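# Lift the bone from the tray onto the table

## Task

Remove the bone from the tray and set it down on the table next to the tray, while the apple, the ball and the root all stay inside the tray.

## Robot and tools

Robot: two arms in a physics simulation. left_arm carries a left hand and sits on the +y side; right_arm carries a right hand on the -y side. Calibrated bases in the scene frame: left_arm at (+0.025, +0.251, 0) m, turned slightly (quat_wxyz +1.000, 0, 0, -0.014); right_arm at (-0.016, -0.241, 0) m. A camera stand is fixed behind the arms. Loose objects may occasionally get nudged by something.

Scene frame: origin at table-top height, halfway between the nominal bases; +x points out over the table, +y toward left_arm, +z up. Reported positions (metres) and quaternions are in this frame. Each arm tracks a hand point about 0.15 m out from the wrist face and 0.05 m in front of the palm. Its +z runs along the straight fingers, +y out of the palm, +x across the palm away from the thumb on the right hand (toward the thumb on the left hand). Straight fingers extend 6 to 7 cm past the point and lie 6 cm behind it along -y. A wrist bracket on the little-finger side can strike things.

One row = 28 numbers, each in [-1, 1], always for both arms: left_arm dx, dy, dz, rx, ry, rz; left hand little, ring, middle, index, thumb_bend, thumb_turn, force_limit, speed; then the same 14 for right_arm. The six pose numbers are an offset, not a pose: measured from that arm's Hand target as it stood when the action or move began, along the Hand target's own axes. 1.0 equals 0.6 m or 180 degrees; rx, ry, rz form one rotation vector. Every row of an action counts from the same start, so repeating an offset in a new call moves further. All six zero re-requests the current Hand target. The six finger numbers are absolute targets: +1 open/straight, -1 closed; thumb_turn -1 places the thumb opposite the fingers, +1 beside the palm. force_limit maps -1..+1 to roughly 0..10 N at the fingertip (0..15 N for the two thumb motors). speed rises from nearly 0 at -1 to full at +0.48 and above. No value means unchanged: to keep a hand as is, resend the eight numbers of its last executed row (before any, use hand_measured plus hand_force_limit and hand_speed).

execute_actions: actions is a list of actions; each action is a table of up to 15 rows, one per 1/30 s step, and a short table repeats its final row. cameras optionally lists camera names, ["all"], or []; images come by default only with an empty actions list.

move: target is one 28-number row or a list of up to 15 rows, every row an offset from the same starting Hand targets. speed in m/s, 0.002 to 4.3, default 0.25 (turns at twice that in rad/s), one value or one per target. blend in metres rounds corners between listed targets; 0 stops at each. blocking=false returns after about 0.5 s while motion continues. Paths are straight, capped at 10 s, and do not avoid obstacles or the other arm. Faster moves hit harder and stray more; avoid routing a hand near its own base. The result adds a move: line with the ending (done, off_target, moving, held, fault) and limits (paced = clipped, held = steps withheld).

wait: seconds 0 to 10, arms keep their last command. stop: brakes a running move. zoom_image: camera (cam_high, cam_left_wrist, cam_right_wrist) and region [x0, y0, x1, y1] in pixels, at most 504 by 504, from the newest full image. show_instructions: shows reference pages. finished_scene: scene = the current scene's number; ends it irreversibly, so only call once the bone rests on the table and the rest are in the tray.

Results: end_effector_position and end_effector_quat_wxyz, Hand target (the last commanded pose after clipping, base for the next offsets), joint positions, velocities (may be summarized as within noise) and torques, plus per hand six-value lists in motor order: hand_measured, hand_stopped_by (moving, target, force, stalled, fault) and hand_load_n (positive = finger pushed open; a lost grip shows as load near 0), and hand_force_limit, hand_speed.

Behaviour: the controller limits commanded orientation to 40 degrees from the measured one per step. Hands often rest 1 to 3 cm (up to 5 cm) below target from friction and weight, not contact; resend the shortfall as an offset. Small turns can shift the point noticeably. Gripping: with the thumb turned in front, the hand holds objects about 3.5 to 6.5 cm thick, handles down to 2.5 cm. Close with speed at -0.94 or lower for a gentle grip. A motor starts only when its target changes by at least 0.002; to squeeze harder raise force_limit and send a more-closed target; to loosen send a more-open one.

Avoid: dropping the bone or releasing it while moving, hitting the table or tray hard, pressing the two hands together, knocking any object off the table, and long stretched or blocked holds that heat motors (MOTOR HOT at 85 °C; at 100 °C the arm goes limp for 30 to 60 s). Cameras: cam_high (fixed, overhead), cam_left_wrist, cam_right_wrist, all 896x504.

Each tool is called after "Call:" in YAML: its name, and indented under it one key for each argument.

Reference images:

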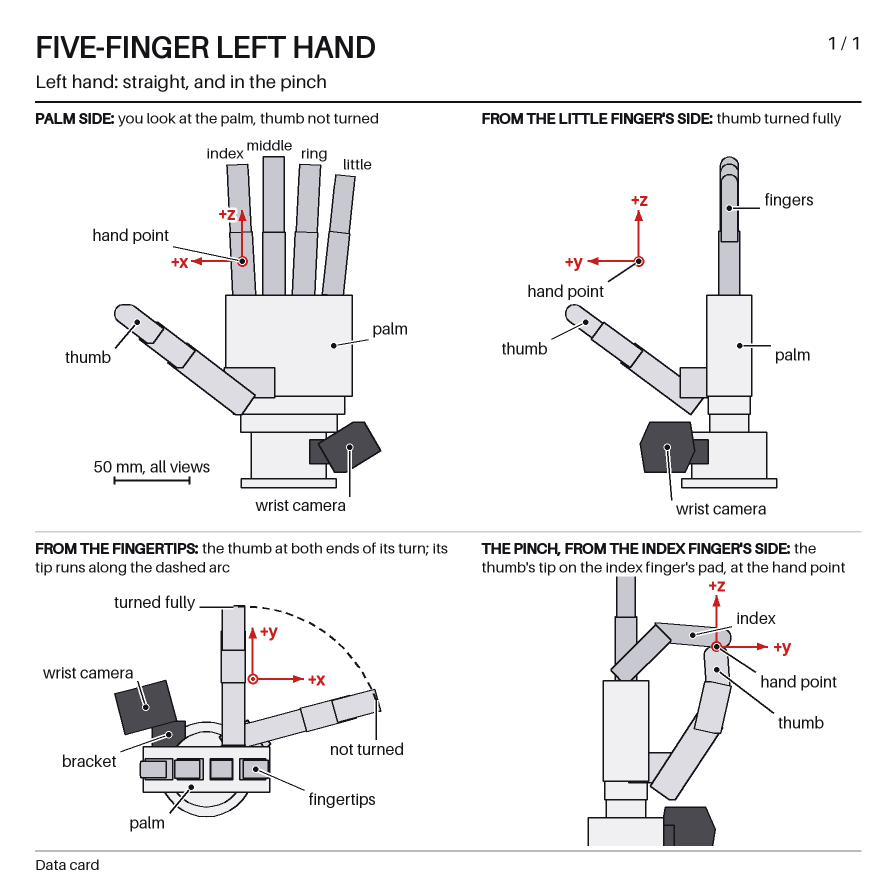

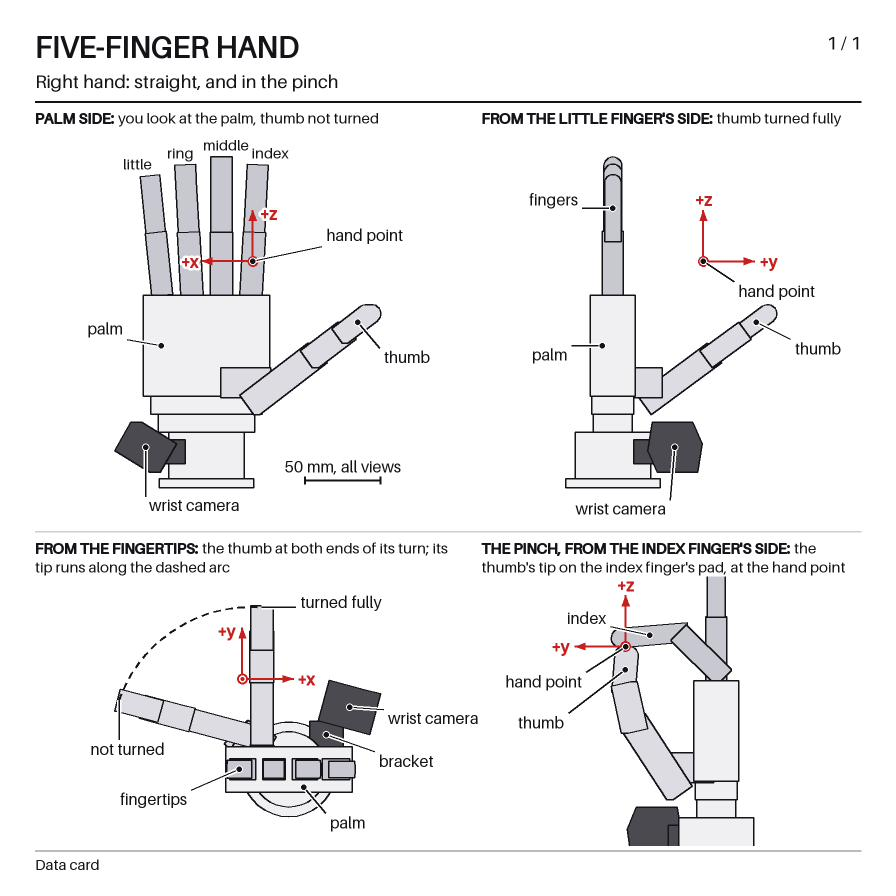

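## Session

Call:
execute_actions:
  actions: []

Scene clock: 0.00 s.
left_arm: end_effector_position=(+0.2160, -0.0270, +0.1632) hand_measured=(+1.000, +1.000, +1.000, +1.000, +1.000, +1.000) hand_load_n=(+0.0, +0.0, +0.0, +0.5, +0.0, +0.0) hand_stopped_by=(target, target, target, target, target, target) hand_force_limit=0.00 hand_speed=-0.80 end_effector_quat_wxyz=(+0.038, +0.698, +0.704, +0.125) | right_arm: end_effector_position=(+0.6774, -0.3954, +0.2074) hand_measured=(+1.000, +1.000, +1.000, +1.000, +1.000, +1.000) hand_load_n=(+0.0, +0.0, +0.5, +0.0, +0.0, +0.0) hand_stopped_by=(target, target, target, target, target, target) hand_force_limit=0.00 hand_speed=-0.80 end_effector_quat_wxyz=(+0.042, +0.321, +0.924, +0.202)
Joint positions: left_arm=[-1.281 1.287 1.006 -1.35 -0.254 1.818] | right_arm=[-0.391 2.049 2.051 -1.509 -0.411 1.861]
Joint velocities: within noise
Joint torques (N m): no reading
Heat: left arm: hottest elbow 24 °C; right arm: hottest waist 23 °C.
Hand target: left_arm +0.2183, -0.0357, +0.1730; +0.051, +0.697, +0.705, +0.117 | right_arm +0.6824, -0.3975, +0.2281; +0.062, +0.317, +0.925, +0.201
camera_calibration:
cam_left_wrist: T_world_to_cam=[[-0.950483, 0.251863, -0.182062, 0.241157], [0.0734619, 0.751314, 0.655843, -0.103141], [0.301969, 0.609993, -0.732614, 0.189093], [0, 0, 0, 1]] pos_world=[0.179692, -0.0985923, 0.250082]
cam_right_wrist: T_world_to_cam=[[0.387168, 0.82889, 0.403784, -0.0153775], [0.704469, -0.548478, 0.450439, -0.779293], [0.594832, 0.110058, -0.796281, -0.077716], [0, 0, 0, 1]] pos_world=[0.60117, -0.406126, 0.29535]

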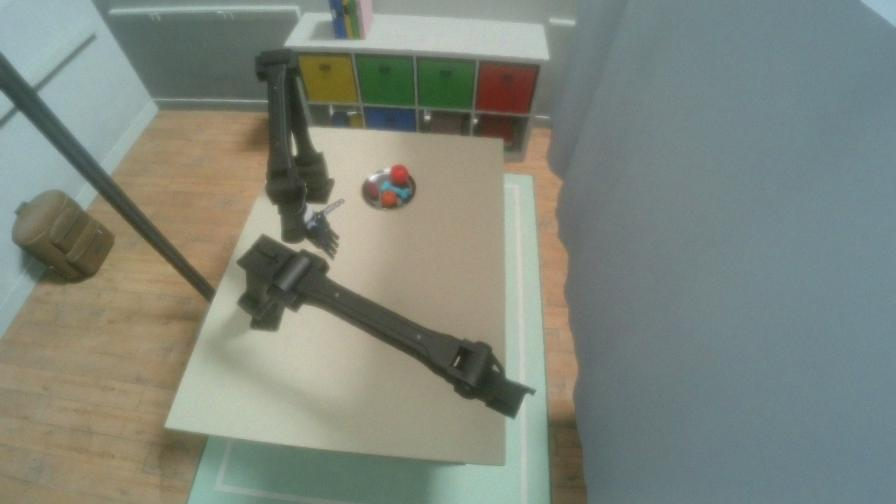

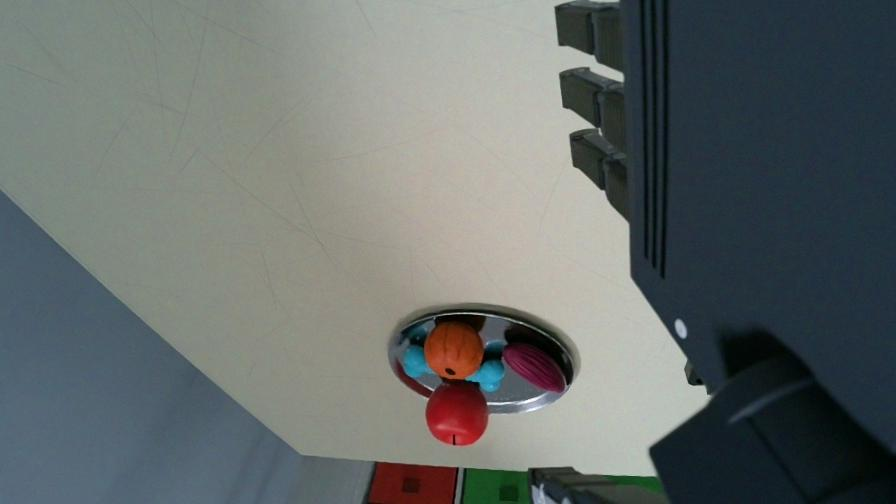

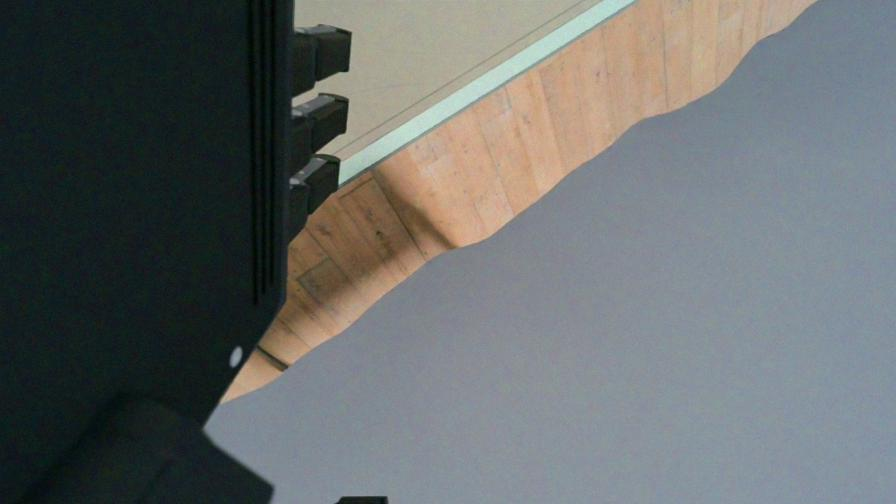

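Call:
zoom_image:
  camera: "cam_left_wrist"
  region: [370, 280, 600, 460]

Call:
zoom_image:
  camera: "cam_high"
  region: [350, 150, 430, 220]

Scaled by 2.191.

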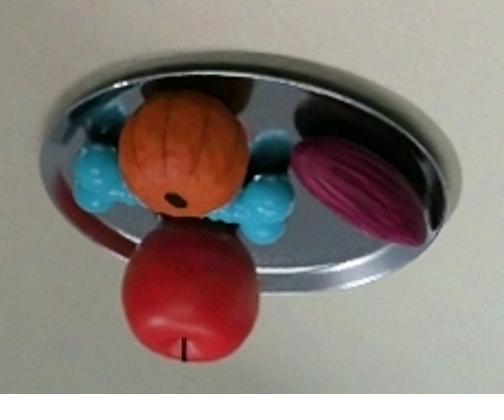

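Scaled by 6.300.

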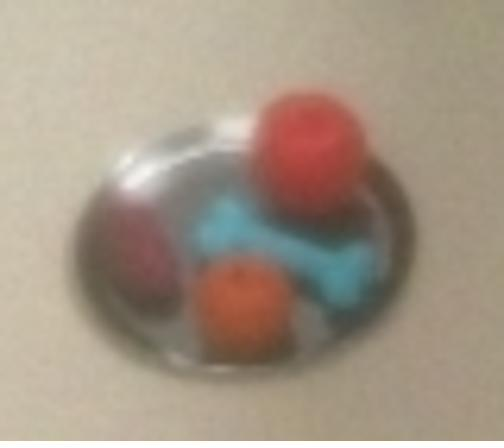

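Call:
move:
  target:
    - [0.0242,0.0577,-0.1505,0,0,0,1,1,1,1,1,1,0,-0.8,0.0006,0.0206,-0.0456,0,0,-0.2222,-1,-1,-1,0.16,1,-1,-0.4,0]
    - [0.488,0.3005,-0.0818,0.0278,0.0721,-0.2951,1,1,1,1,1,1,0,-0.8,0.0006,0.0206,-0.0456,0,0,-0.4444,-1,-1,-1,0.16,1,-1,-0.4,0]
    - [0.9322,0.087,-0.0407,0.0531,0.1377,-0.5632,1,1,1,1,1,1,0,-0.8,0.0006,0.0206,-0.0456,0,0,-0.6111,-1,-1,-1,0.16,1,-1,-0.4,0]
  speed: 0.3
  blend: [0.04,0.06,0]
  cameras: ["all"]

Scene clock: 129.03 s.
left_arm: end_effector_position=(+0.2412, +0.5091, +0.2502) hand_measured=(+1.000, +1.000, +1.000, +1.000, +1.000, +1.000) hand_load_n=(+0.0, +0.0, +0.0, +0.0, +0.0, +0.0) hand_stopped_by=(target, target, target, target, target, target) hand_force_limit=0.00 hand_speed=-0.80 end_effector_quat_wxyz=(-0.079, -0.130, +0.983, +0.107) | right_arm: end_effector_position=(+0.6769, -0.4044, +0.2448) hand_measured=(-1.000, -1.000, -1.000, +0.160, +1.000, -1.000) hand_load_n=(+0.0, +0.0, +0.0, +0.0, +0.5, +0.0) hand_stopped_by=(target, target, target, target, target, target) hand_force_limit=-0.40 hand_speed=0.00 end_effector_quat_wxyz=(+0.247, -0.533, +0.809, +0.019)
Joint positions: left_arm=[0.558 1.246 1.2 -1.589 -0.259 1.831] | right_arm=[-0.39 2.382 2.773 -1.695 -0.429 0.073]
Joint torques (N m): left_arm=[0.62 -4.89 13.22 0.16 -0.03 0.03] | right_arm=[0.15 -20.78 12.05 0.55 -0.36 -0.09]
Heat: left arm: hottest elbow 33 °C; right arm: hottest elbow 30 °C.
Hand target: left_arm +0.2509, +0.5188, +0.2605; -0.062, -0.133, +0.983, +0.112 | right_arm +0.6824, -0.3976, +0.2584; +0.200, -0.576, +0.790, +0.065
Off the commanded pose: left_arm 0.017 m, 2 deg | right_arm 0.016 m, 9 deg.
joint sent to its limit (right arm) — joint 4 (wrist pitch), lower limit. The joint targets are off in orientation, not in position.
move: off_target (left_arm, right_arm)
camera_calibration:
cam_left_wrist: T_world_to_cam=[[-0.00493764, -0.983296, -0.181946, 0.546708], [-0.740408, -0.118701, 0.661594, 0.072928], [-0.67214, 0.137981, -0.727454, 0.392104], [0, 0, 0, 1]] pos_world=[0.320245, 0.49213, 0.33646]
cam_right_wrist: T_world_to_cam=[[-0.919103, 0.230626, -0.319469, 0.796381], [-0.0767491, 0.690482, 0.719266, 0.163306], [0.38647, 0.685599, -0.616924, 0.283299], [0, 0, 0, 1]] pos_world=[0.635003, -0.490656, 0.311733]

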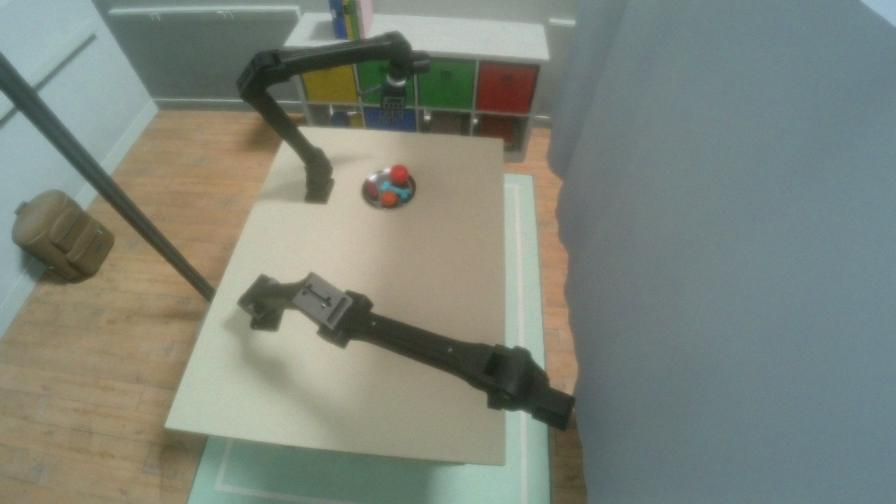

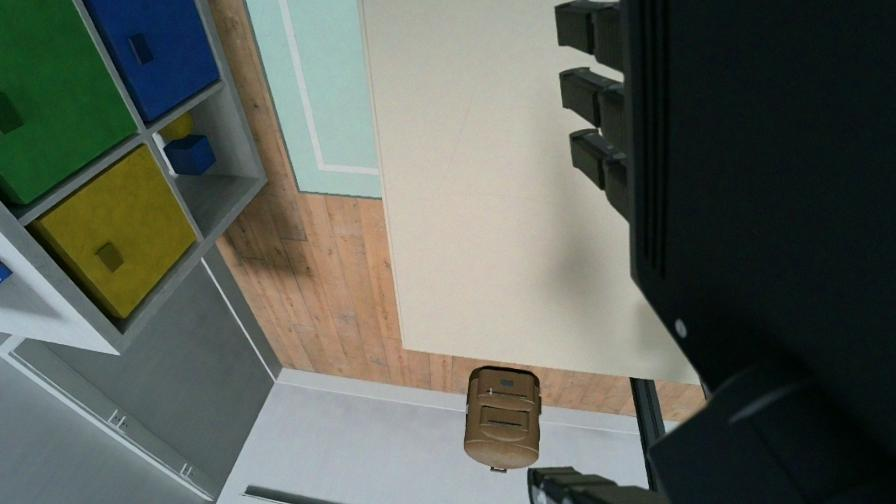

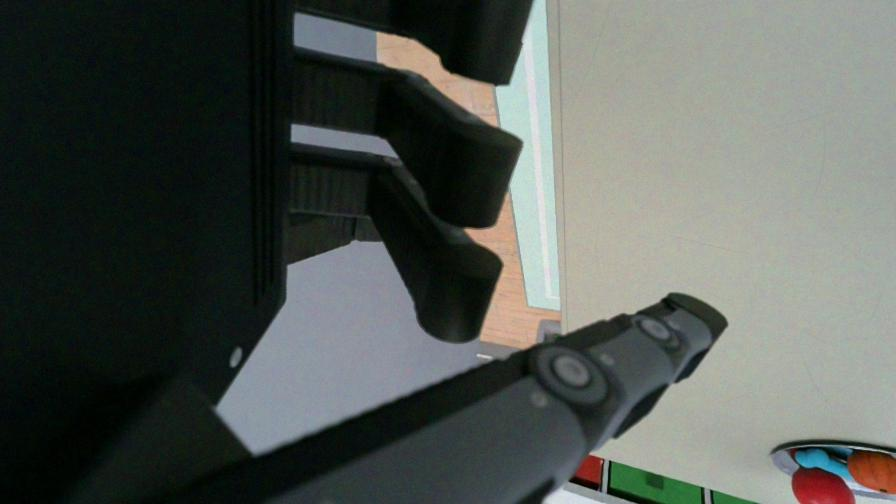

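Call:
move:
  target: [0,0,0,0,0,0,1,1,1,1,1,1,0,-0.8,-0.7595,0.9087,0.4397,0.1945,-0.0852,-0.4638,-1,-1,-1,0.16,1,-1,-0.4,0]
  speed: 0.3
  cameras: ["all"]

Scene clock: 144.73 s.
left_arm: end_effector_position=(+0.2412, +0.5091, +0.2502) hand_measured=(+1.000, +1.000, +1.000, +1.000, +1.000, +1.000) hand_load_n=(+0.0, +0.0, +0.0, +0.0, +0.0, +0.0) hand_stopped_by=(target, target, target, target, target, target) hand_force_limit=0.00 hand_speed=-0.80 end_effector_quat_wxyz=(-0.079, -0.130, +0.983, +0.107) | right_arm: end_effector_position=(+0.3382, +0.2518, +0.0986) hand_measured=(-1.000, -1.000, -1.000, +0.160, +1.000, -1.000) hand_load_n=(+0.0, +0.0, +0.0, +0.0, +0.0, +0.0) hand_stopped_by=(target, target, target, target, target, target) hand_force_limit=-0.40 hand_speed=0.00 end_effector_quat_wxyz=(-0.409, +0.868, -0.178, +0.217)
Joint positions: left_arm=[0.558 1.246 1.2 -1.589 -0.259 1.831] | right_arm=[0.94 1.596 1.042 -0.055 0.047 -0.253]
Joint torques (N m): left_arm=[0.67 -5.07 13.34 0.25 -0.04 0.04] | right_arm=[-0.5 -12.51 12.19 3.04 0.12 -0.1]
Heat: left arm: hottest elbow 34 °C; right arm: hottest elbow 32 °C.
Hand target: left_arm +0.2509, +0.5188, +0.2605; -0.061, -0.133, +0.983, +0.112 | right_arm +0.3529, +0.2721, +0.1262; -0.434, +0.854, -0.167, +0.233
Off the commanded pose: left_arm 0.017 m, 2 deg | right_arm 0.037 m, 4 deg.
move: off_target (left_arm, right_arm)
camera_calibration:
cam_left_wrist: T_world_to_cam=[[-0.00493764, -0.983296, -0.181946, 0.546708], [-0.740408, -0.118701, 0.661594, 0.072928], [-0.67214, 0.137981, -0.727454, 0.392104], [0, 0, 0, 1]] pos_world=[0.320245, 0.49213, 0.33646]
cam_right_wrist: T_world_to_cam=[[0.0579823, -0.695616, -0.71607, 0.22905], [-0.995458, 0.0139645, -0.0941707, 0.350723], [0.0755062, 0.718278, -0.691647, -0.0215965], [0, 0, 0, 1]] pos_world=[0.33748, 0.169945, 0.182107]

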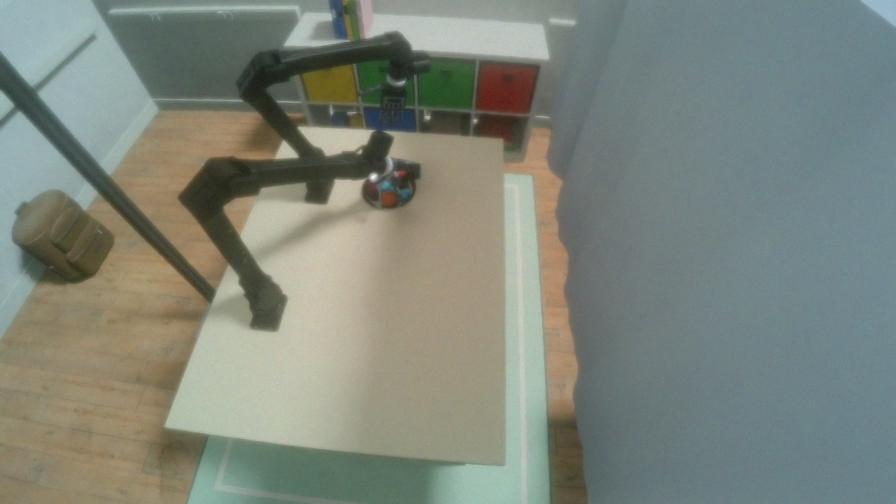

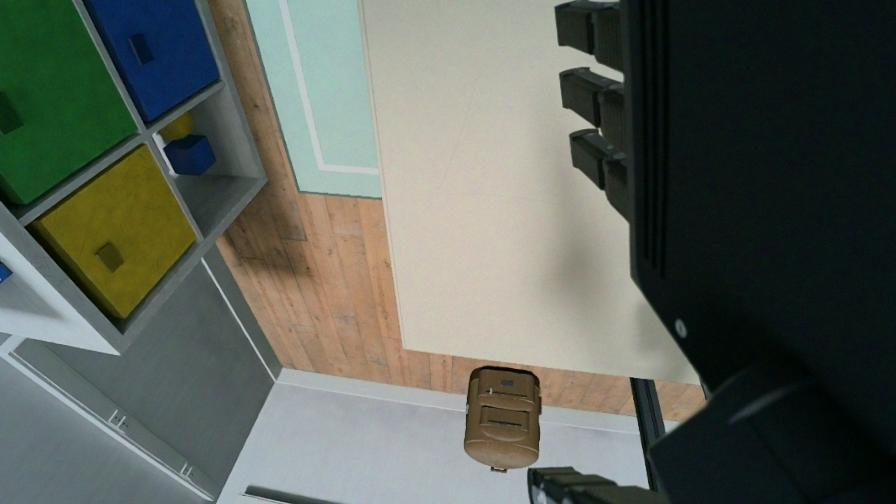

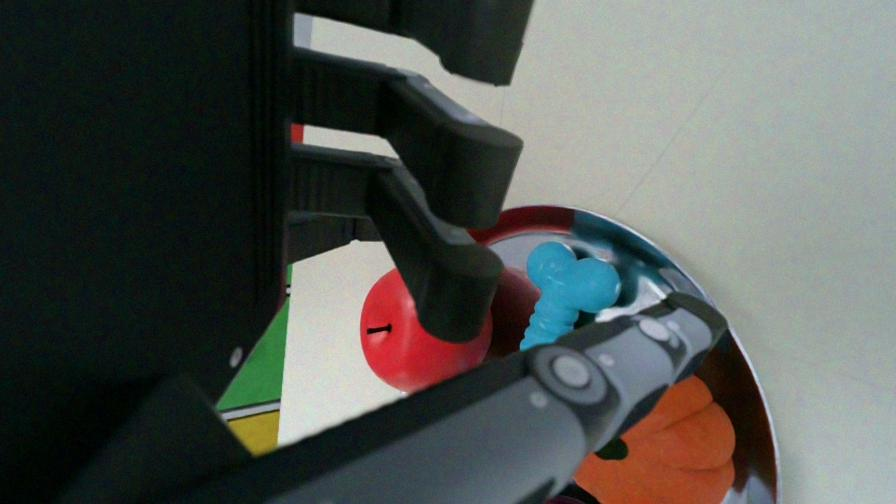

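Call:
zoom_image:
  camera: "cam_right_wrist"
  region: [450, 190, 790, 400]

Scaled by 1.482.

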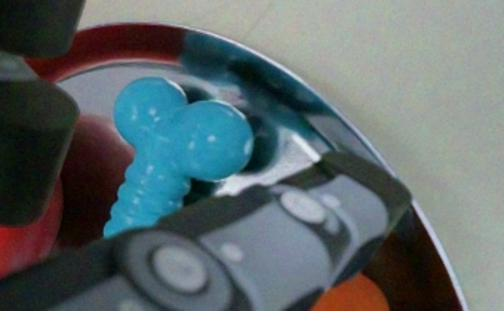

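Call:
move:
  target: [0,0,0,0,0,0,1,1,1,1,1,1,0,-0.8,-0.0343,0.0642,0.0452,-0.0112,0.0364,0.0229,-1,-1,-1,0.16,1,-1,-0.4,0]
  speed: 0.1
  cameras: ["cam_right_wrist"]

Scene clock: 180.30 s.
left_arm: end_effector_position=(+0.2412, +0.5091, +0.2502) hand_measured=(+1.000, +1.000, +1.000, +1.000, +1.000, +1.000) hand_load_n=(+0.0, +0.0, +0.0, +0.0, +0.0, +0.0) hand_stopped_by=(target, target, target, target, target, target) hand_force_limit=0.00 hand_speed=-0.80 end_effector_quat_wxyz=(-0.079, -0.130, +0.983, +0.107) | right_arm: end_effector_position=(+0.3504, +0.2683, +0.0716) hand_measured=(-1.000, -1.000, -1.000, +0.160, +1.000, -1.000) hand_load_n=(+0.0, +0.0, +0.0, +0.0, +0.0, +0.0) hand_stopped_by=(target, target, target, target, target, target) hand_force_limit=-0.40 hand_speed=0.00 end_effector_quat_wxyz=(-0.405, +0.846, -0.224, +0.264)
Joint positions: left_arm=[0.558 1.246 1.2 -1.589 -0.259 1.831] | right_arm=[0.983 1.68 1.042 0.062 0.209 -0.185]
Joint torques (N m): left_arm=[0.79 -5.13 13.31 0.18 -0.04 0.04] | right_arm=[0.21 -12.92 8.03 3.1 0.24 0.19]
Heat: left arm: hottest elbow 35 °C; right arm: hottest elbow 31 °C.
Hand target: left_arm +0.2509, +0.5188, +0.2605; -0.061, -0.133, +0.983, +0.112 | right_arm +0.3472, +0.2784, +0.0755; -0.417, +0.840, -0.226, +0.263
Off the commanded pose: left_arm 0.017 m, 2 deg | right_arm 0.011 m, 2 deg.
move: off_target (left_arm, right_arm)
camera_calibration:
cam_right_wrist: T_world_to_cam=[[0.00592637, -0.68954, -0.724224, 0.237641], [-0.979086, 0.143281, -0.144431, 0.323218], [0.203358, 0.709934, -0.67427, -0.0968711], [0, 0, 0, 1]] pos_world=[0.33475, 0.186324, 0.15347]
Images, in order (width x height): cam_right_wrist 896x504.

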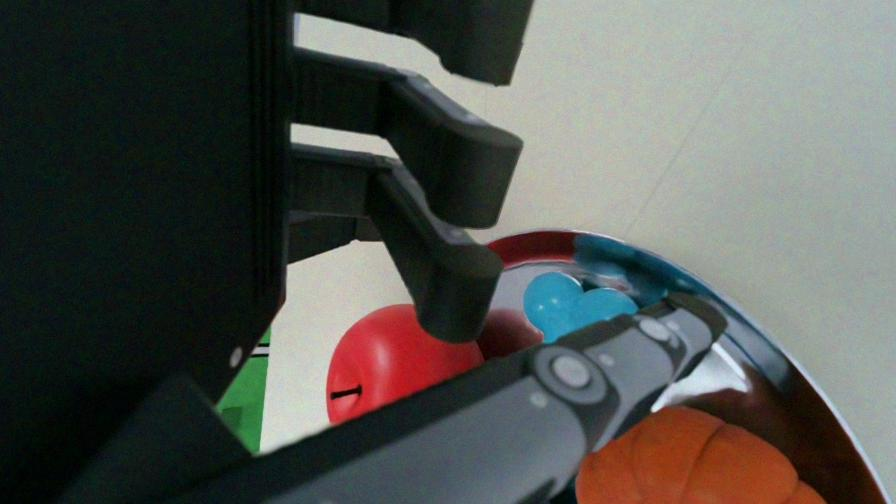

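Call:
zoom_image:
  camera: "cam_right_wrist"
  region: [480, 230, 740, 400]

Scaled by 1.938.

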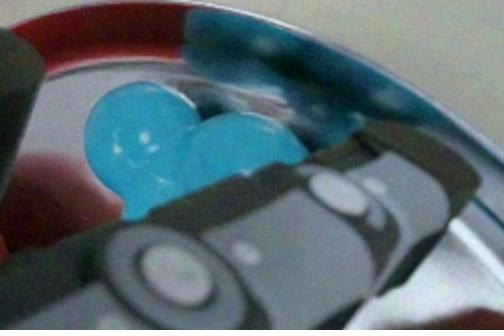

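Call:
move:
  target: [0,0,0,0,0,0,1,1,1,1,1,1,0,-0.8,-0.0227,0.031,0.0202,0,0,0,-1,-1,-1,0.16,1,-1,-0.4,0]
  speed: 0.08
  cameras: ["cam_right_wrist"]

Scene clock: 203.30 s.
left_arm: end_effector_position=(+0.2412, +0.5091, +0.2502) hand_measured=(+1.000, +1.000, +1.000, +1.000, +1.000, +1.000) hand_load_n=(+0.0, +0.0, +0.0, +0.0, +0.0, +0.0) hand_stopped_by=(target, target, target, target, target, target) hand_force_limit=0.00 hand_speed=-0.80 end_effector_quat_wxyz=(-0.079, -0.130, +0.983, +0.107) | right_arm: end_effector_position=(+0.3447, +0.2722, +0.0449) hand_measured=(-1.000, -1.000, -1.000, +0.160, +1.000, -1.000) hand_load_n=(+0.0, +0.0, +0.0, +0.0, +0.0, +0.0) hand_stopped_by=(target, target, target, target, target, target) hand_force_limit=-0.40 hand_speed=0.00 end_effector_quat_wxyz=(-0.403, +0.847, -0.224, +0.264)
Joint positions: left_arm=[0.558 1.246 1.2 -1.589 -0.259 1.831] | right_arm=[0.997 1.727 1.021 0.125 0.222 -0.176]
Joint torques (N m): left_arm=[0.67 -5.07 13.31 0.2 -0.04 0.04] | right_arm=[0.32 -13.27 7.83 3.06 0.25 0.2]
Heat: left arm: hottest elbow 35 °C; right arm: hottest elbow 30 °C.
Hand target: left_arm +0.2509, +0.5188, +0.2605; -0.061, -0.133, +0.983, +0.112 | right_arm +0.3414, +0.2834, +0.0505; -0.417, +0.840, -0.226, +0.263
Off the commanded pose: left_arm 0.017 m, 2 deg | right_arm 0.013 m, 2 deg.
move: off_target (left_arm, right_arm)
camera_calibration:
cam_right_wrist: T_world_to_cam=[[0.00392187, -0.691725, -0.722151, 0.222191], [-0.979245, 0.143684, -0.142948, 0.313092], [0.202642, 0.707723, -0.676804, -0.115599], [0, 0, 0, 1]] pos_world=[0.329147, 0.190521, 0.126974]
Images, in order (width x height): cam_right_wrist 896x504.

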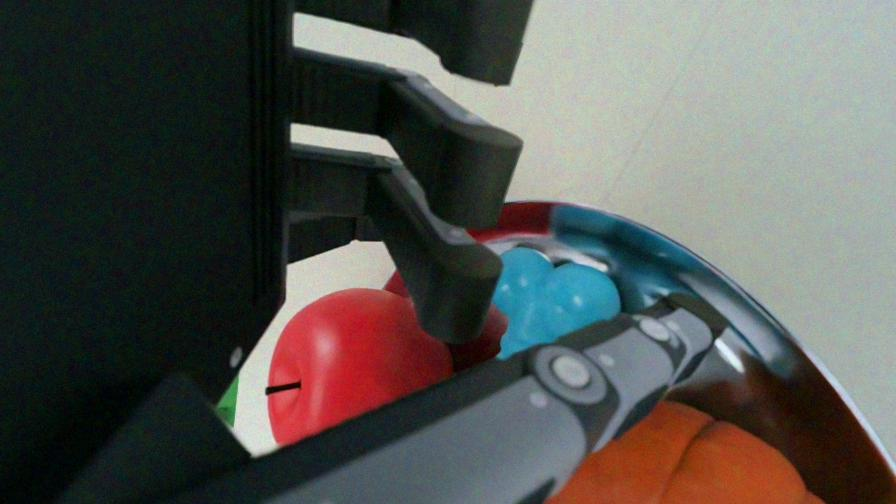

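Call:
zoom_image:
  camera: "cam_right_wrist"
  region: [470, 210, 730, 380]

Scaled by 1.938.

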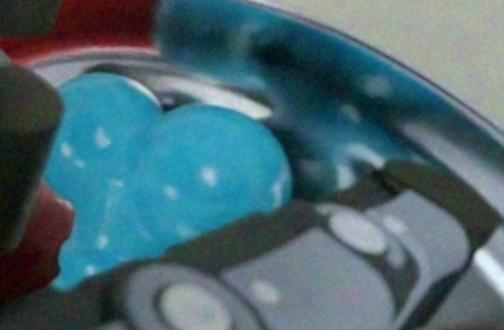

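Call:
move:
  target: [0,0,0,0,0,0,1,1,1,1,1,1,0,-0.8,-0.0105,0.0143,0.0092,0.007,-0.0228,-0.0143,-1,-1,-1,0.16,1,-1,-0.4,0]
  speed: 0.06
  cameras: ["cam_right_wrist"]

Call:
zoom_image:
  camera: "cam_right_wrist"
  region: [450, 190, 730, 400]

Scene clock: 237.37 s.
left_arm: end_effector_position=(+0.2412, +0.5091, +0.2502) hand_measured=(+1.000, +1.000, +1.000, +1.000, +1.000, +1.000) hand_load_n=(+0.0, +0.0, +0.0, +0.0, +0.0, +0.0) hand_stopped_by=(target, target, target, target, target, target) hand_force_limit=0.00 hand_speed=-0.80 end_effector_quat_wxyz=(-0.079, -0.130, +0.983, +0.107) | right_arm: end_effector_position=(+0.3349, +0.2832, +0.0390) hand_measured=(-1.000, -1.000, -1.000, +0.160, +1.000, -1.000) hand_load_n=(+0.0, +0.0, +0.0, +0.0, +0.0, +0.0) hand_stopped_by=(target, target, target, target, target, target) hand_force_limit=-0.40 hand_speed=0.00 end_effector_quat_wxyz=(-0.423, +0.851, -0.196, +0.239)
Joint positions: left_arm=[0.558 1.246 1.2 -1.589 -0.259 1.831] | right_arm=[0.997 1.742 1.011 0.17 0.142 -0.199]
Joint torques (N m): left_arm=[0.91 -5.13 13.35 0.27 -0.05 0.03] | right_arm=[-0.85 -12.92 7.42 3.11 -0.08 -0.1]
Heat: left arm: hottest elbow 36 °C; right arm: hottest elbow 29 °C.
Hand target: left_arm +0.2509, +0.5188, +0.2605; -0.061, -0.133, +0.983, +0.112 | right_arm +0.3387, +0.2856, +0.0390; -0.428, +0.849, -0.189, +0.244
Off the commanded pose: left_arm 0.017 m, 2 deg | right_arm 0.004 m, 1 deg.
move: off_target (left_arm)
camera_calibration:
cam_right_wrist: T_world_to_cam=[[0.0496059, -0.669979, -0.740721, 0.204841], [-0.98929, 0.068971, -0.128637, 0.325046], [0.137272, 0.739169, -0.659383, -0.112898], [0, 0, 0, 1]] pos_world=[0.326901, 0.198271, 0.1191]
Images, in order (width x height): cam_right_wrist 896x504.

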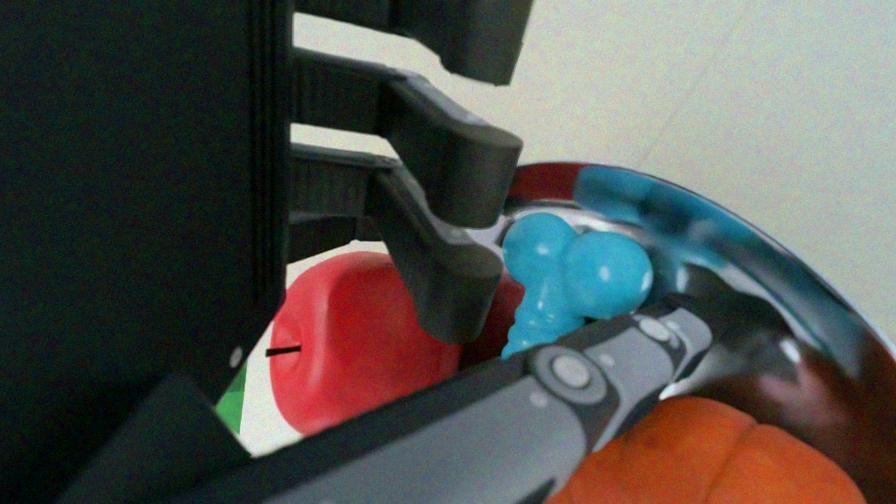

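Scaled by 1.800.

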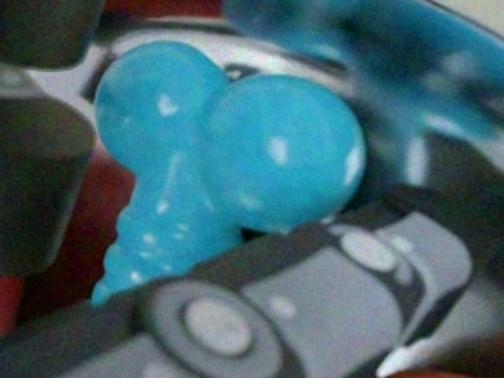

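Call:
move:
  target: [0,0,0,0,0,0,1,1,1,1,1,1,0,-0.8,0.0081,0.0083,-0.0031,0,0,0,-1,-1,-1,0.16,1,-1,-0.4,0]
  speed: 0.05
  cameras: ["cam_right_wrist"]

Call:
zoom_image:
  camera: "cam_right_wrist"
  region: [450, 190, 730, 400]

Scene clock: 259.03 s.
left_arm: end_effector_position=(+0.2412, +0.5091, +0.2502) hand_measured=(+1.000, +1.000, +1.000, +1.000, +1.000, +1.000) hand_load_n=(+0.0, +0.0, +0.0, +0.0, +0.0, +0.0) hand_stopped_by=(target, target, target, target, target, target) hand_force_limit=0.00 hand_speed=-0.80 end_effector_quat_wxyz=(-0.079, -0.130, +0.983, +0.107) | right_arm: end_effector_position=(+0.3310, +0.2796, +0.0335) hand_measured=(-1.000, -1.000, -1.000, +0.160, +1.000, -1.000) hand_load_n=(+0.0, +0.0, +0.0, +0.0, -0.5, +0.0) hand_stopped_by=(target, target, target, target, target, target) hand_force_limit=-0.40 hand_speed=0.00 end_effector_quat_wxyz=(-0.422, +0.854, -0.192, +0.236)
Joint positions: left_arm=[0.558 1.246 1.2 -1.589 -0.259 1.831] | right_arm=[0.997 1.742 0.996 0.179 0.133 -0.205]
Joint torques (N m): left_arm=[0.79 -5.07 13.31 0.17 -0.03 0.06] | right_arm=[-1.73 -13.27 7.36 3.07 -0.09 -0.11]
Heat: left arm: hottest elbow 36 °C; right arm: hottest elbow 29 °C.
Hand target: left_arm +0.2509, +0.5188, +0.2605; -0.061, -0.133, +0.983, +0.112 | right_arm +0.3409, +0.2790, +0.0370; -0.428, +0.849, -0.189, +0.244
Off the commanded pose: left_arm 0.017 m, 2 deg | right_arm 0.011 m, 1 deg.
move: off_target (left_arm, right_arm)
camera_calibration:
cam_right_wrist: T_world_to_cam=[[0.0544677, -0.673578, -0.737106, 0.197848], [-0.990424, 0.0573428, -0.125587, 0.324241], [0.12686, 0.736888, -0.664004, -0.109263], [0, 0, 0, 1]] pos_world=[0.324221, 0.195188, 0.114004]
Images, in order (width x height): cam_right_wrist 896x504.

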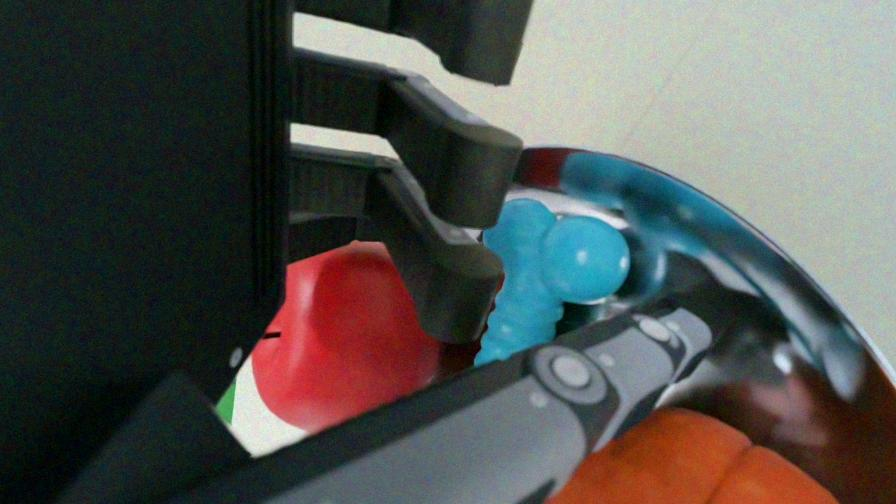

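Scaled by 1.800.

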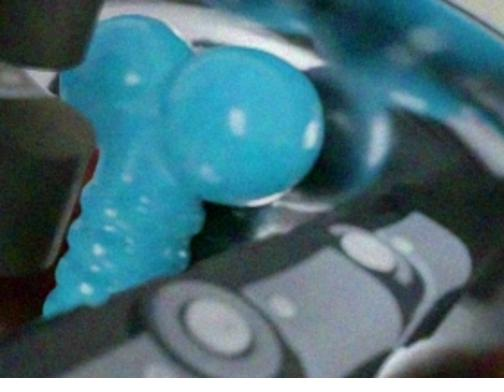

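Call:
move:
  target: [0,0,0,0,0,0,1,1,1,1,1,1,0,-0.8,0.01,0.0063,-0.0068,0,0,0,-1,-1,-1,0.16,1,-1,-0.4,0]
  speed: 0.05
  cameras: ["cam_right_wrist"]

Call:
zoom_image:
  camera: "cam_right_wrist"
  region: [450, 190, 730, 400]

Scene clock: 275.87 s.
left_arm: end_effector_position=(+0.2412, +0.5091, +0.2502) hand_measured=(+1.000, +1.000, +1.000, +1.000, +1.000, +1.000) hand_load_n=(+0.0, +0.0, +0.0, +0.0, +0.0, +0.0) hand_stopped_by=(target, target, target, target, target, target) hand_force_limit=0.00 hand_speed=-0.80 end_effector_quat_wxyz=(-0.079, -0.130, +0.983, +0.107) | right_arm: end_effector_position=(+0.3315, +0.2725, +0.0276) hand_measured=(-1.000, -1.000, -1.000, +0.160, +1.000, -1.000) hand_load_n=(+0.0, +0.0, +0.0, +0.0, +0.0, +0.5) hand_stopped_by=(target, target, target, target, target, target) hand_force_limit=-0.40 hand_speed=0.00 end_effector_quat_wxyz=(-0.419, +0.856, -0.192, +0.233)
Joint positions: left_arm=[0.558 1.246 1.2 -1.589 -0.259 1.831] | right_arm=[0.987 1.742 0.981 0.184 0.122 -0.21]
Joint torques (N m): left_arm=[0.73 -5.07 13.34 0.21 -0.04 0.04] | right_arm=[-1.96 -14.27 7.17 3.06 -0.05 -0.11]
Heat: left arm: hottest elbow 36 °C; right arm: hottest elbow 28 °C.
Hand target: left_arm +0.2509, +0.5188, +0.2605; -0.061, -0.133, +0.983, +0.112 | right_arm +0.3431, +0.2711, +0.0376; -0.428, +0.849, -0.189, +0.244
Off the commanded pose: left_arm 0.017 m, 2 deg | right_arm 0.015 m, 2 deg.
move: off_target (left_arm, right_arm)
camera_calibration:
cam_right_wrist: T_world_to_cam=[[0.0504234, -0.678592, -0.732783, 0.191295], [-0.991404, 0.054682, -0.118858, 0.325244], [0.120726, 0.732477, -0.670002, -0.104524], [0, 0, 0, 1]] pos_world=[0.325421, 0.188588, 0.108805]
Images, in order (width x height): cam_right_wrist 896x504.

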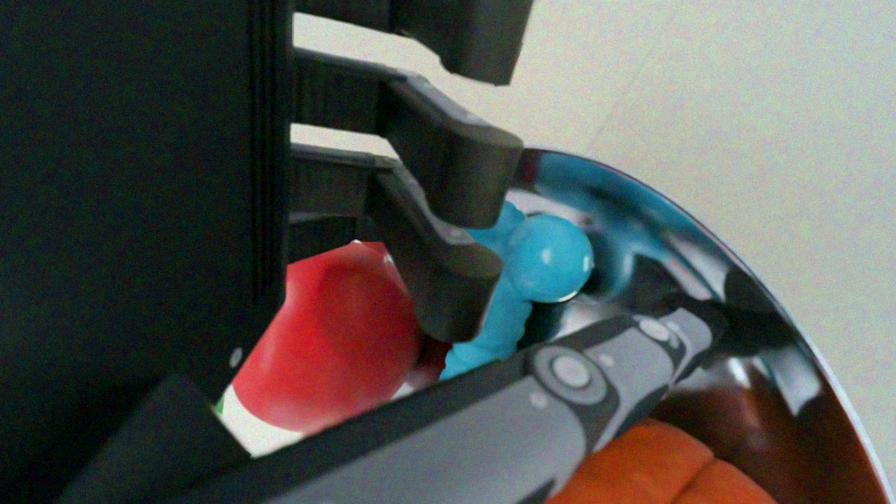

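Scaled by 1.800.

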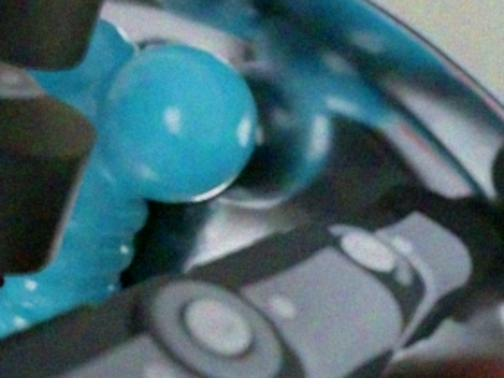

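Call:
move:
  target:
    - [0,0,0,0,0,0,1,1,1,1,1,1,0,-0.8,0.006,-0.0583,-0.0257,0,0,0,-1,-1,-1,0.16,1,-1,-0.4,0]
    - [0,0,0,0,0,0,1,1,1,1,1,1,0,-0.8,-0.0175,-0.0128,0.0078,0,0,0,-1,-1,-1,0.16,1,-1,-0.4,0]
  speed: 0.07
  cameras: ["cam_right_wrist"]

Call:
zoom_image:
  camera: "cam_right_wrist"
  region: [450, 190, 730, 400]

Scene clock: 296.33 s.
left_arm: end_effector_position=(+0.2412, +0.5091, +0.2502) hand_measured=(+1.000, +1.000, +1.000, +1.000, +1.000, +1.000) hand_load_n=(+0.0, +0.0, +0.0, +0.0, -0.5, +0.0) hand_stopped_by=(target, target, target, target, target, target) hand_force_limit=0.00 hand_speed=-0.80 end_effector_quat_wxyz=(-0.079, -0.130, +0.983, +0.107) | right_arm: end_effector_position=(+0.3325, +0.2696, +0.0274) hand_measured=(-1.000, -1.000, -1.000, +0.160, +1.000, -1.000) hand_load_n=(+0.0, +0.0, +0.0, +0.0, +0.0, +0.0) hand_stopped_by=(target, target, target, target, target, target) hand_force_limit=-0.40 hand_speed=0.00 end_effector_quat_wxyz=(-0.413, +0.858, -0.195, +0.237)
Joint positions: left_arm=[0.558 1.246 1.2 -1.589 -0.259 1.831] | right_arm=[0.987 1.739 0.983 0.172 0.134 -0.21]
Joint torques (N m): left_arm=[1.03 -5.07 13.3 0.17 -0.06 0.04] | right_arm=[-0.21 -12.81 9.09 3.03 0.21 -0.01]
Heat: left arm: hottest elbow 37 °C; right arm: hottest elbow 28 °C.
Hand target: left_arm +0.2509, +0.5188, +0.2605; -0.061, -0.133, +0.983, +0.112 | right_arm +0.3382, +0.2839, +0.0388; -0.428, +0.849, -0.190, +0.244
Off the commanded pose: left_arm 0.017 m, 2 deg | right_arm 0.019 m, 2 deg.
move: off_target (left_arm, right_arm)
camera_calibration:
cam_right_wrist: T_world_to_cam=[[0.043911, -0.687196, -0.725144, 0.193404], [-0.990669, 0.0637916, -0.120443, 0.323748], [0.129026, 0.723666, -0.677982, -0.102822], [0, 0, 0, 1]] pos_world=[0.325501, 0.186663, 0.109528]
Images, in order (width x height): cam_right_wrist 896x504.

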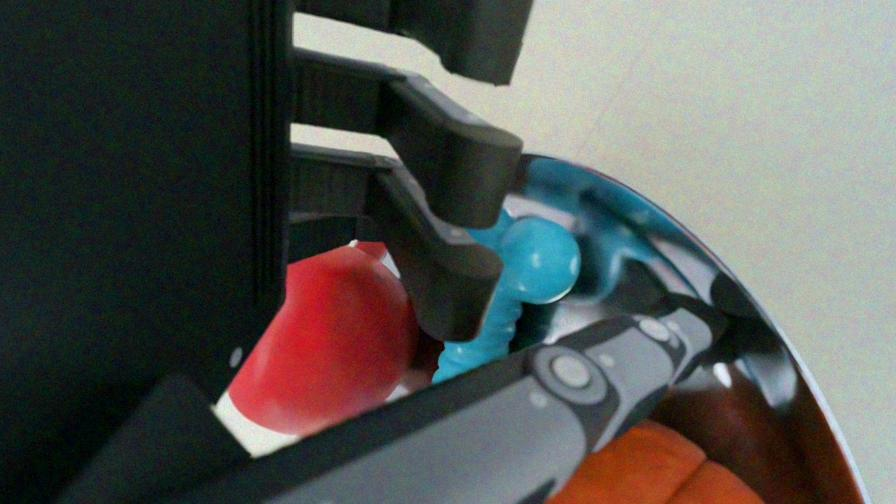

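Scaled by 1.800.

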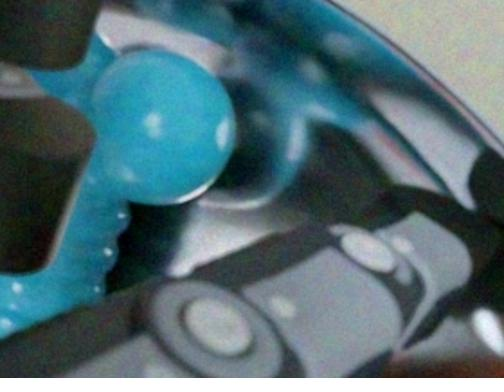

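Call:
move:
  target: [0,0,0,0,0,0,1,1,1,1,1,1,0,-0.8,0.018,-0.048,-0.0075,0,0,0,-1,-1,-1,0.16,1,-1,-0.4,0]
  speed: 0.06
  cameras: ["cam_right_wrist"]

Call:
zoom_image:
  camera: "cam_right_wrist"
  region: [450, 190, 730, 400]

Scene clock: 323.33 s.
left_arm: end_effector_position=(+0.2412, +0.5091, +0.2502) hand_measured=(+1.000, +1.000, +1.000, +1.000, +1.000, +1.000) hand_load_n=(+0.0, +0.0, +0.0, +0.0, +0.0, +0.0) hand_stopped_by=(target, target, target, target, target, target) hand_force_limit=0.00 hand_speed=-0.80 end_effector_quat_wxyz=(-0.079, -0.130, +0.983, +0.107) | right_arm: end_effector_position=(+0.3352, +0.2738, +0.0339) hand_measured=(-1.000, -1.000, -1.000, +0.160, +1.000, -1.000) hand_load_n=(+0.0, +0.0, +0.0, +0.0, +0.0, +0.0) hand_stopped_by=(target, target, target, target, target, target) hand_force_limit=-0.40 hand_speed=0.00 end_effector_quat_wxyz=(-0.404, +0.863, -0.195, +0.234)
Joint positions: left_arm=[0.558 1.246 1.2 -1.589 -0.259 1.831] | right_arm=[0.987 1.739 1.019 0.114 0.134 -0.21]
Joint torques (N m): left_arm=[0.62 -4.78 13.33 0.14 -0.03 0.03] | right_arm=[-0.79 -15.33 11.08 1.8 -0.03 -0.05]
Heat: left arm: hottest elbow 37 °C; right arm: hottest elbow 29 °C.
Hand target: left_arm +0.2509, +0.5188, +0.2605; -0.061, -0.133, +0.983, +0.112 | right_arm +0.3476, +0.2916, +0.0676; -0.428, +0.849, -0.189, +0.244
Off the commanded pose: left_arm 0.017 m, 2 deg | right_arm 0.040 m, 3 deg.
move: off_target (left_arm, right_arm)
camera_calibration:
cam_right_wrist: T_world_to_cam=[[0.0356262, -0.699738, -0.713511, 0.206737], [-0.992044, 0.0614989, -0.109845, 0.327659], [0.120743, 0.711748, -0.69198, -0.0953213], [0, 0, 0, 1]] pos_world=[0.329196, 0.192356, 0.11754]
Images, in order (width x height): cam_right_wrist 896x504.

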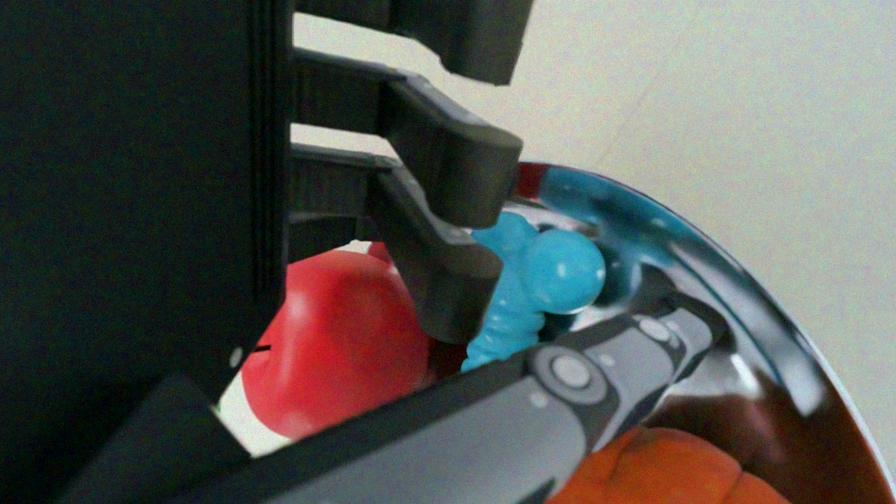

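Scaled by 1.800.

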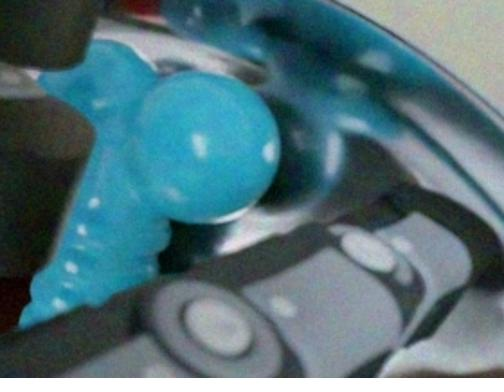

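Call:
move:
  target: [0,0,0,0,0,0,1,1,1,1,1,1,0,-0.8,-0.0142,0.0367,0.0215,0,0,0,-1,-1,-1,0.16,1,-1,-0.4,0]
  speed: 0.06
  cameras: ["cam_right_wrist"]

Call:
zoom_image:
  camera: "cam_right_wrist"
  region: [450, 190, 730, 400]

Scene clock: 343.57 s.
left_arm: end_effector_position=(+0.2412, +0.5091, +0.2502) hand_measured=(+1.000, +1.000, +1.000, +1.000, +1.000, +1.000) hand_load_n=(+0.0, +0.0, +0.0, +0.0, +0.0, +0.0) hand_stopped_by=(target, target, target, target, target, target) hand_force_limit=0.00 hand_speed=-0.80 end_effector_quat_wxyz=(-0.079, -0.130, +0.983, +0.107) | right_arm: end_effector_position=(+0.3387, +0.2791, +0.0285) hand_measured=(-1.000, -1.000, -1.000, +0.160, +1.000, -1.000) hand_load_n=(+0.0, +0.0, +0.0, +0.5, +0.0, +0.0) hand_stopped_by=(target, target, target, target, target, target) hand_force_limit=-0.40 hand_speed=0.00 end_effector_quat_wxyz=(-0.412, +0.858, -0.195, +0.237)
Joint positions: left_arm=[0.558 1.246 1.2 -1.589 -0.259 1.831] | right_arm=[0.987 1.76 1.019 0.156 0.134 -0.21]
Joint torques (N m): left_arm=[0.73 -5.01 13.37 0.17 -0.04 0.03] | right_arm=[-0.5 -13.51 9.03 3.1 0.09 -0.03]
Heat: left arm: hottest elbow 37 °C; right arm: hottest elbow 30 °C.
Hand target: left_arm +0.2509, +0.5188, +0.2605; -0.061, -0.133, +0.983, +0.112 | right_arm +0.3457, +0.2920, +0.0409; -0.428, +0.849, -0.189, +0.244
Off the commanded pose: left_arm 0.017 m, 2 deg | right_arm 0.019 m, 2 deg.
move: off_target (left_arm, right_arm)
camera_calibration:
cam_right_wrist: T_world_to_cam=[[0.0435815, -0.687829, -0.724563, 0.200692], [-0.990774, 0.0634024, -0.119782, 0.329548], [0.128328, 0.723098, -0.67872, -0.109412], [0, 0, 0, 1]] pos_world=[0.331801, 0.196263, 0.110628]
Images, in order (width x height): cam_right_wrist 896x504.

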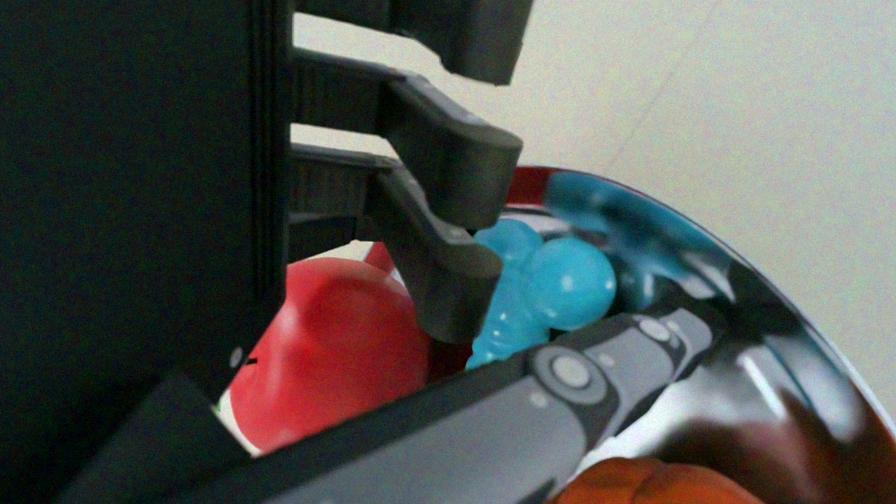

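Scaled by 1.800.

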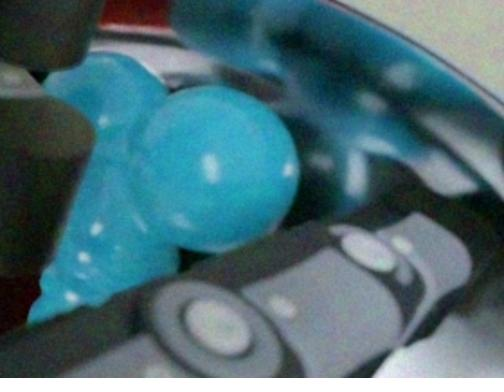

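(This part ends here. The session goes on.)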